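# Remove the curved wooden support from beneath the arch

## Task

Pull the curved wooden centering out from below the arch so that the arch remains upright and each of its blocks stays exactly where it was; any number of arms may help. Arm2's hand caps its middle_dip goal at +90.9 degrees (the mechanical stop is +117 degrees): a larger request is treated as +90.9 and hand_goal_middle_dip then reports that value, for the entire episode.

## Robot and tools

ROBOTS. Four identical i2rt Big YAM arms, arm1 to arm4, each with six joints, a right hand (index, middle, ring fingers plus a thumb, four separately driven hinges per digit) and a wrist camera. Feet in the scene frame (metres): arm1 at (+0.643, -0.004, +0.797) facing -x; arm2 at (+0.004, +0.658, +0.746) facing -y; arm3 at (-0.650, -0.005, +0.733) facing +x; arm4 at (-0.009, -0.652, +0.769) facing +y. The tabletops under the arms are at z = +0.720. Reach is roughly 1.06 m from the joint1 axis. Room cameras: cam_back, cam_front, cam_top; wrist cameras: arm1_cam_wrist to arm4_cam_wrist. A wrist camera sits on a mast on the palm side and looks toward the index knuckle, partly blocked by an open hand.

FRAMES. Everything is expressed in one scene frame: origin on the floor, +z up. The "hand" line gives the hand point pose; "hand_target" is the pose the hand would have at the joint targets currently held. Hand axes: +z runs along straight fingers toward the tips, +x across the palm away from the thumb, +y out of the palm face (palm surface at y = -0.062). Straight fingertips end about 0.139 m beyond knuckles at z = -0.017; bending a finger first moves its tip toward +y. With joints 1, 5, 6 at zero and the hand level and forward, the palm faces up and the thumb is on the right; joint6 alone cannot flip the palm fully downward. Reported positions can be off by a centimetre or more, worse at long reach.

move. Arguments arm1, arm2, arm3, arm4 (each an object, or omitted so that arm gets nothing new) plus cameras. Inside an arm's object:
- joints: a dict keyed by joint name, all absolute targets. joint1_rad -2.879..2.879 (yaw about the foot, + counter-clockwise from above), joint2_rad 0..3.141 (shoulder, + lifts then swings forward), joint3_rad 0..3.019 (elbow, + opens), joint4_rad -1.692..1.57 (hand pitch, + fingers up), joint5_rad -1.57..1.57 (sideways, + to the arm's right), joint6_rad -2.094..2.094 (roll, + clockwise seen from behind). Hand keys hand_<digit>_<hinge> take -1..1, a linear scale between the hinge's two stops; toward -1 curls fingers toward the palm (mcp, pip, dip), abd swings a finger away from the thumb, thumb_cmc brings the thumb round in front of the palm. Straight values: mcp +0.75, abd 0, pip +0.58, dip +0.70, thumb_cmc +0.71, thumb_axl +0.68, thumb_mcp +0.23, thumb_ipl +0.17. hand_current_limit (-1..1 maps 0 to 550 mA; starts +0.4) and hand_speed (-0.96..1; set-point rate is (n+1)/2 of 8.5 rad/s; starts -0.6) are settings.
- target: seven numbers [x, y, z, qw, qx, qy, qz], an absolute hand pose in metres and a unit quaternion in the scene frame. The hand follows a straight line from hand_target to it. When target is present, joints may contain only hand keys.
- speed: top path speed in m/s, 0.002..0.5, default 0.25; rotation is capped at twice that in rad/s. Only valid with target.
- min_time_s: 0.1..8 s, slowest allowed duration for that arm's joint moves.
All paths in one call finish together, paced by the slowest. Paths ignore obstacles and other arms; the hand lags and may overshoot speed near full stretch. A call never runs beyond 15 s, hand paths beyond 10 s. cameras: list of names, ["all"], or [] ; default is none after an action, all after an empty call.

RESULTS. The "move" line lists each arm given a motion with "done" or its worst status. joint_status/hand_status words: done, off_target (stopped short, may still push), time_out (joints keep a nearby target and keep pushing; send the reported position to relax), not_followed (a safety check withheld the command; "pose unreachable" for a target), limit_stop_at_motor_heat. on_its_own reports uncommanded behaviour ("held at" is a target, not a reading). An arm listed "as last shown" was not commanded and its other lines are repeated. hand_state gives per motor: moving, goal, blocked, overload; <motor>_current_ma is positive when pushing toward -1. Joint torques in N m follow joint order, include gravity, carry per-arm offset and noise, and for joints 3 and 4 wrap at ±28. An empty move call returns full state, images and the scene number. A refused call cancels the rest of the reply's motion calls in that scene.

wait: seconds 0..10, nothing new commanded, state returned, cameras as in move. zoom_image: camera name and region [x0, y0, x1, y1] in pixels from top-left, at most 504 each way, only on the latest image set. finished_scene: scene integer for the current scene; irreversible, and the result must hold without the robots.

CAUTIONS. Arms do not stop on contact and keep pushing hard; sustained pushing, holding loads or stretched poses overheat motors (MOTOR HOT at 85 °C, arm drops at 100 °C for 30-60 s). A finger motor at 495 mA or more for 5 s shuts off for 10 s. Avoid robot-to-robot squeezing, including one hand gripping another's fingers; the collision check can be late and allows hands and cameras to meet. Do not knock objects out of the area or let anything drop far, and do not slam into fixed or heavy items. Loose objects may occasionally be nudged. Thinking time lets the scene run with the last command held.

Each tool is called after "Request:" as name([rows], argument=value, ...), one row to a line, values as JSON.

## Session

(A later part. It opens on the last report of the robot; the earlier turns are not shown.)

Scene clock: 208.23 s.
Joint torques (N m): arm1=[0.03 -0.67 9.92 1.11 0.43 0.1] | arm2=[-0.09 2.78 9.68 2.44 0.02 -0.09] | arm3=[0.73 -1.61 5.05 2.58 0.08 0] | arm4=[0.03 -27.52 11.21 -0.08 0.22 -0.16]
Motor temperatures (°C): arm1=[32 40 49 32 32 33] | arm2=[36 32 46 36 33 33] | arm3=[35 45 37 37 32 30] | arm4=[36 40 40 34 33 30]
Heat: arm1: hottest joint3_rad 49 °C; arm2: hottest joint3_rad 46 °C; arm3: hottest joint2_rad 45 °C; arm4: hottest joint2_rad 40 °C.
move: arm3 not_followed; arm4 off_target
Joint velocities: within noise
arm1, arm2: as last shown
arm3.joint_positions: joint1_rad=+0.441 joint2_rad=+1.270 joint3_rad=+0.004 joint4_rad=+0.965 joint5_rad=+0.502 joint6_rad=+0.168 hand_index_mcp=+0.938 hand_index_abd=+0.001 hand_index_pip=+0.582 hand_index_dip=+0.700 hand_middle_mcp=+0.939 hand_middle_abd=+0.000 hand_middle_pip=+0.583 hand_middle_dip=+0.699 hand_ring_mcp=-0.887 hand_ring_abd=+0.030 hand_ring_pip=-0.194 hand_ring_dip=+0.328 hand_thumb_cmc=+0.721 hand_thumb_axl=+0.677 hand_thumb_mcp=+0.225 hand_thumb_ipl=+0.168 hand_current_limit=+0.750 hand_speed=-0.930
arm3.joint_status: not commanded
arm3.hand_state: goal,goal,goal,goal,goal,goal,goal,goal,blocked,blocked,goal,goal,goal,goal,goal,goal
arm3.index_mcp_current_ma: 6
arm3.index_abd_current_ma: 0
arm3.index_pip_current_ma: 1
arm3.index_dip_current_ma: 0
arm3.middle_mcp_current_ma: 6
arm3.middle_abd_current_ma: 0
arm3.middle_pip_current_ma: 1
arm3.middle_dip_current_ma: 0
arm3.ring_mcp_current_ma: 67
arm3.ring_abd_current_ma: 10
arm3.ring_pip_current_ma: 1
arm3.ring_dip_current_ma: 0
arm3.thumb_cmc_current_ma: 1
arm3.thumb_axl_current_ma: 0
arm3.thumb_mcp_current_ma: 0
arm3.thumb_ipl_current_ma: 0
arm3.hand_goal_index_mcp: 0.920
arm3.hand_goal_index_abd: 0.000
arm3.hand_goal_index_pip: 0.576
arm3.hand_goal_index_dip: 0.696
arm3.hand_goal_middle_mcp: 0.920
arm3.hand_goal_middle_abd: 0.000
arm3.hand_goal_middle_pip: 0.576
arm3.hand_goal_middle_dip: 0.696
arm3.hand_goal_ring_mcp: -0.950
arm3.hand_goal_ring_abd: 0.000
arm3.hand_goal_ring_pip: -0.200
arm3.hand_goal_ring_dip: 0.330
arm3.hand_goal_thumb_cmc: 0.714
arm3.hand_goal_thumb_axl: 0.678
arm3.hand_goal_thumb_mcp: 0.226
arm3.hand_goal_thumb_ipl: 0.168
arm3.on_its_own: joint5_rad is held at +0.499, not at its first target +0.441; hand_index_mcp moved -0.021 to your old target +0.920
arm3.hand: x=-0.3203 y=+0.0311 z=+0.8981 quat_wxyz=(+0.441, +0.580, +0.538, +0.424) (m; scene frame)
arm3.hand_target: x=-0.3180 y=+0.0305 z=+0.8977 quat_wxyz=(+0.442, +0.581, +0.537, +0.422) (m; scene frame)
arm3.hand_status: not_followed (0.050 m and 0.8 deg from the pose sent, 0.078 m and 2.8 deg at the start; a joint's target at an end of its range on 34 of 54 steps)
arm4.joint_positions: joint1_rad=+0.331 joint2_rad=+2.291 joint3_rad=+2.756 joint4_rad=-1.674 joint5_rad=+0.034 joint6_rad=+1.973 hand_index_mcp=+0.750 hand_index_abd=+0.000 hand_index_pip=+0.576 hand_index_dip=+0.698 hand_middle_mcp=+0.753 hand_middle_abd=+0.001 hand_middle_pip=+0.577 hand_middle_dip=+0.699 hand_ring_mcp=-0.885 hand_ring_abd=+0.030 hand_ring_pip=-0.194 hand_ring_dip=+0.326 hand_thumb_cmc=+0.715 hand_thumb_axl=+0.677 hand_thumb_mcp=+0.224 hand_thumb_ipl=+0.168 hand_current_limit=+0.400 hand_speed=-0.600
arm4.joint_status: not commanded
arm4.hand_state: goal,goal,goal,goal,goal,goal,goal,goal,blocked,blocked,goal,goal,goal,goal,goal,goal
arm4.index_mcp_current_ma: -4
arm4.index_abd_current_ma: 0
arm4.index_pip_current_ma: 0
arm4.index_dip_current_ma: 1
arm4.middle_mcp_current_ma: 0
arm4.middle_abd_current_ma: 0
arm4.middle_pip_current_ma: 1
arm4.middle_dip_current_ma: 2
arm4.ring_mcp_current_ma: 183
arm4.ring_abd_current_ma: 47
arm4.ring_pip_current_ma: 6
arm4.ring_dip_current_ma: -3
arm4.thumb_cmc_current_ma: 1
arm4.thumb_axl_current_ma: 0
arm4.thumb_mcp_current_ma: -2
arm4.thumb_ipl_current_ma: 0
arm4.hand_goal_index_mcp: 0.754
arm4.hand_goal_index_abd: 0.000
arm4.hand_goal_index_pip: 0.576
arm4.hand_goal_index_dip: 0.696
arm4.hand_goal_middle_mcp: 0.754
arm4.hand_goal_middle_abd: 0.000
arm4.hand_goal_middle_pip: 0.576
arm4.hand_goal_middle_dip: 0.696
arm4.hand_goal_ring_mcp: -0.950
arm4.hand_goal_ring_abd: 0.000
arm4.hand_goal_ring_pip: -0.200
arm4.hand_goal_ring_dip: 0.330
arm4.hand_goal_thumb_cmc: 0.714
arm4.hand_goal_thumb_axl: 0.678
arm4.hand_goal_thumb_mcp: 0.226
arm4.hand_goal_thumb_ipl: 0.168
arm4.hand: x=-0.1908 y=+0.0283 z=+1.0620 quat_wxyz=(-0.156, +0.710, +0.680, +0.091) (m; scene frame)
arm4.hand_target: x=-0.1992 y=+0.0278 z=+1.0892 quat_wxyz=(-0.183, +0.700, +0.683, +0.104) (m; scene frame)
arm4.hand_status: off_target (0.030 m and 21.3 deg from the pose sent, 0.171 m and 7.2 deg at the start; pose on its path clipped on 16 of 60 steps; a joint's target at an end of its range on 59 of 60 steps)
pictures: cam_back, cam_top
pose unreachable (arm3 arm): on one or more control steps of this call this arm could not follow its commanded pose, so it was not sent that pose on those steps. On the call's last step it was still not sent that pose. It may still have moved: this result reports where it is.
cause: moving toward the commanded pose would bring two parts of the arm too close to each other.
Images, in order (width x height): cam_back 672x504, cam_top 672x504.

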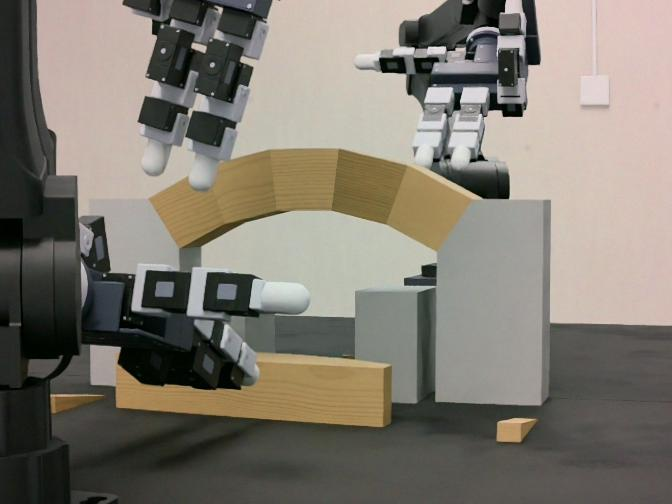

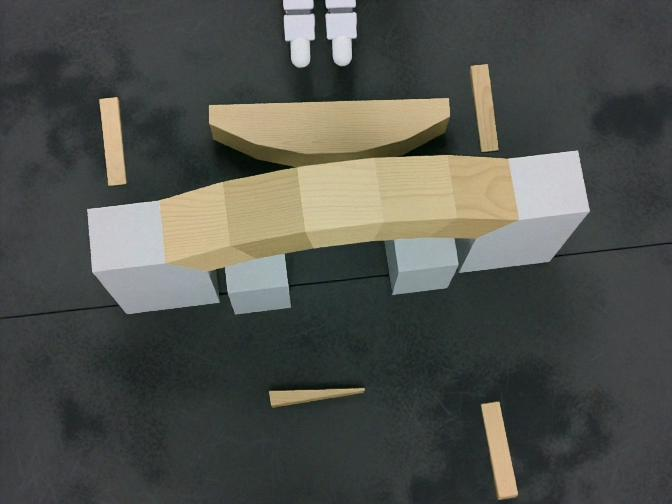

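Request:
move(arm3={"target":[-0.318,0.031,0.97,0.442,0.581,0.537,0.422],"speed":0.12}, arm4={"target":[-0.200,-0.10,1.12,-0.183,0.700,0.683,0.104],"speed":0.15}, cameras=["cam_top","cam_back","cam_front"])

Request:
zoom_image(camera="cam_top", region=[80, 50, 580, 320])

Request:
zoom_image(camera="cam_back", region=[60, 140, 560, 450])

Scene clock: 211.00 s.
Joint torques (N m): arm1=[-0.26 -0.85 9.85 1.1 0.44 0.1] | arm2=[-0.03 2.78 9.69 2.44 0.02 -0.09] | arm3=[1.26 0.85 13.15 2.02 0.12 0.04] | arm4=[0.15 -20.89 6.84 0.69 0.27 -0.03]
Motor temperatures (°C): arm1=[32 40 49 32 32 33] | arm2=[36 32 46 36 33 33] | arm3=[35 45 37 37 32 30] | arm4=[36 40 40 34 33 30]
Heat: arm1: hottest joint3_rad 49 °C; arm2: hottest joint3_rad 46 °C; arm3: hottest joint2_rad 45 °C; arm4: hottest joint2_rad 40 °C.
move: arm3 off_target; arm4 done
Joint velocities: within noise
arm1, arm2: as last shown
arm3.joint_positions: joint1_rad=+0.441 joint2_rad=+0.654 joint3_rad=+0.067 joint4_rad=+0.238 joint5_rad=+0.505 joint6_rad=+0.160 hand_index_mcp=+0.938 hand_index_abd=+0.001 hand_index_pip=+0.582 hand_index_dip=+0.700 hand_middle_mcp=+0.938 hand_middle_abd=+0.000 hand_middle_pip=+0.583 hand_middle_dip=+0.699 hand_ring_mcp=-0.887 hand_ring_abd=+0.030 hand_ring_pip=-0.194 hand_ring_dip=+0.328 hand_thumb_cmc=+0.721 hand_thumb_axl=+0.677 hand_thumb_mcp=+0.225 hand_thumb_ipl=+0.168 hand_current_limit=+0.750 hand_speed=-0.930
arm3.joint_status: not commanded
arm3.hand_state: goal,goal,goal,goal,goal,goal,goal,goal,blocked,blocked,goal,goal,goal,goal,goal,goal
arm3.index_mcp_current_ma: 6
arm3.index_abd_current_ma: 0
arm3.index_pip_current_ma: 1
arm3.index_dip_current_ma: 0
arm3.middle_mcp_current_ma: 6
arm3.middle_abd_current_ma: 0
arm3.middle_pip_current_ma: 1
arm3.middle_dip_current_ma: 0
arm3.ring_mcp_current_ma: 67
arm3.ring_abd_current_ma: 10
arm3.ring_pip_current_ma: 1
arm3.ring_dip_current_ma: 0
arm3.thumb_cmc_current_ma: 1
arm3.thumb_axl_current_ma: 0
arm3.thumb_mcp_current_ma: 0
arm3.thumb_ipl_current_ma: 0
arm3.hand_goal_index_mcp: 0.920
arm3.hand_goal_index_abd: 0.000
arm3.hand_goal_index_pip: 0.576
arm3.hand_goal_index_dip: 0.696
arm3.hand_goal_middle_mcp: 0.920
arm3.hand_goal_middle_abd: 0.000
arm3.hand_goal_middle_pip: 0.576
arm3.hand_goal_middle_dip: 0.696
arm3.hand_goal_ring_mcp: -0.950
arm3.hand_goal_ring_abd: 0.000
arm3.hand_goal_ring_pip: -0.200
arm3.hand_goal_ring_dip: 0.330
arm3.hand_goal_thumb_cmc: 0.714
arm3.hand_goal_thumb_axl: 0.678
arm3.hand_goal_thumb_mcp: 0.226
arm3.hand_goal_thumb_ipl: 0.168
arm3.hand: x=-0.3278 y=+0.0278 z=+0.9431 quat_wxyz=(+0.439, +0.583, +0.553, +0.403) (m; scene frame)
arm3.hand_target: x=-0.3198 y=+0.0306 z=+0.9699 quat_wxyz=(+0.442, +0.581, +0.537, +0.422) (m; scene frame)
arm3.hand_status: off_target (0.029 m and 2.9 deg from the pose sent, 0.072 m and 0.3 deg at the start)
arm4.joint_positions: joint1_rad=+0.416 joint2_rad=+1.797 joint3_rad=+2.090 joint4_rad=-1.460 joint5_rad=+0.068 joint6_rad=+2.035 hand_index_mcp=+0.750 hand_index_abd=+0.000 hand_index_pip=+0.576 hand_index_dip=+0.698 hand_middle_mcp=+0.753 hand_middle_abd=+0.001 hand_middle_pip=+0.577 hand_middle_dip=+0.699 hand_ring_mcp=-0.885 hand_ring_abd=+0.030 hand_ring_pip=-0.194 hand_ring_dip=+0.326 hand_thumb_cmc=+0.715 hand_thumb_axl=+0.677 hand_thumb_mcp=+0.224 hand_thumb_ipl=+0.168 hand_current_limit=+0.400 hand_speed=-0.600
arm4.joint_status: not commanded
arm4.hand_state: goal,goal,goal,goal,goal,goal,goal,goal,blocked,blocked,goal,goal,goal,goal,goal,goal
arm4.index_mcp_current_ma: -4
arm4.index_abd_current_ma: 0
arm4.index_pip_current_ma: 0
arm4.index_dip_current_ma: 1
arm4.middle_mcp_current_ma: 0
arm4.middle_abd_current_ma: 0
arm4.middle_pip_current_ma: 1
arm4.middle_dip_current_ma: 2
arm4.ring_mcp_current_ma: 183
arm4.ring_abd_current_ma: 47
arm4.ring_pip_current_ma: 6
arm4.ring_dip_current_ma: -3
arm4.thumb_cmc_current_ma: 1
arm4.thumb_axl_current_ma: 0
arm4.thumb_mcp_current_ma: -2
arm4.thumb_ipl_current_ma: 0
arm4.hand_goal_index_mcp: 0.754
arm4.hand_goal_index_abd: 0.000
arm4.hand_goal_index_pip: 0.576
arm4.hand_goal_index_dip: 0.696
arm4.hand_goal_middle_mcp: 0.754
arm4.hand_goal_middle_abd: 0.000
arm4.hand_goal_middle_pip: 0.576
arm4.hand_goal_middle_dip: 0.696
arm4.hand_goal_ring_mcp: -0.950
arm4.hand_goal_ring_abd: 0.000
arm4.hand_goal_ring_pip: -0.200
arm4.hand_goal_ring_dip: 0.330
arm4.hand_goal_thumb_cmc: 0.714
arm4.hand_goal_thumb_axl: 0.678
arm4.hand_goal_thumb_mcp: 0.226
arm4.hand_goal_thumb_ipl: 0.168
arm4.hand: x=-0.1947 y=-0.0965 z=+1.1171 quat_wxyz=(-0.176, +0.702, +0.683, +0.102) (m; scene frame)
arm4.hand_target: x=-0.2000 y=-0.1000 z=+1.1200 quat_wxyz=(-0.183, +0.700, +0.683, +0.104) (m; scene frame)
arm4.hand_status: done (0.007 m and 0.9 deg from the pose sent, 0.141 m and 3.7 deg at the start)
pictures: cam_back, cam_front, cam_top
Images, in order (width x height): cam_back 672x504, cam_front 672x504, cam_top 672x504.

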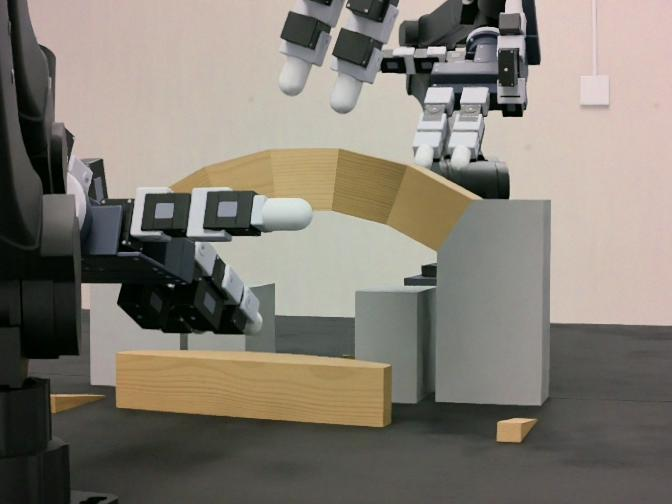

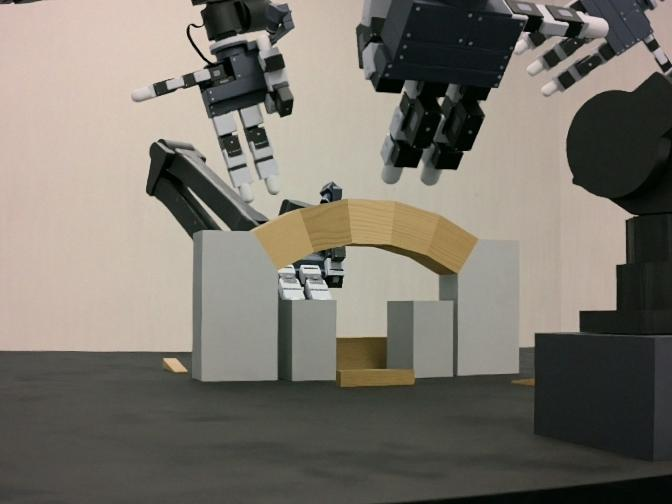

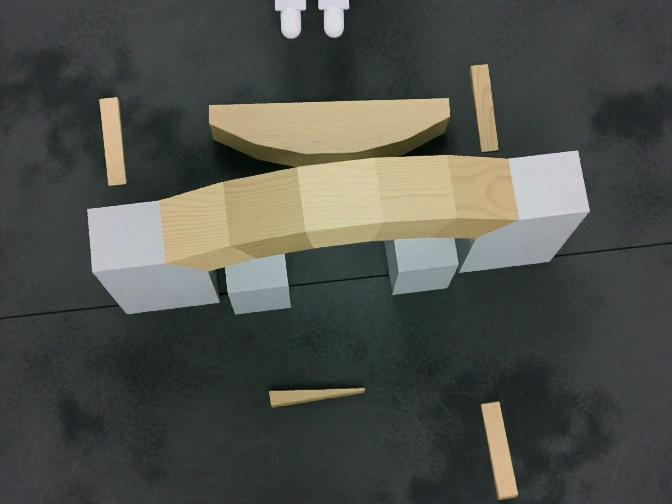

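Scaled by 1.008 from the camera's 672x504 image, which has a finer 960x720 frame.

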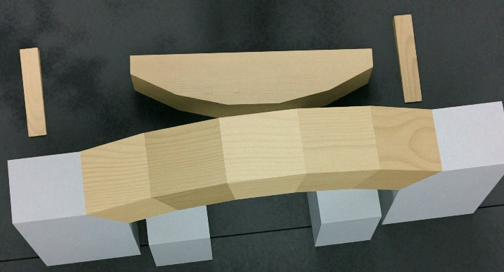

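Scaled by 1.008 from the camera's 672x504 image, which has a finer 960x720 frame.

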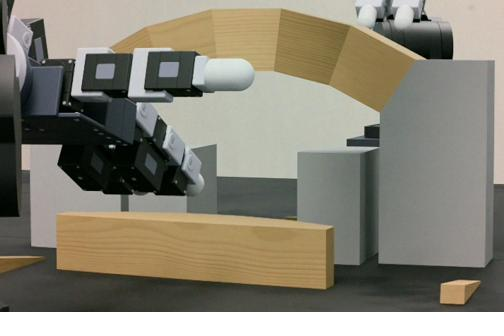

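Request:
finished_scene(scene=2)

The scene is finished: the task was done.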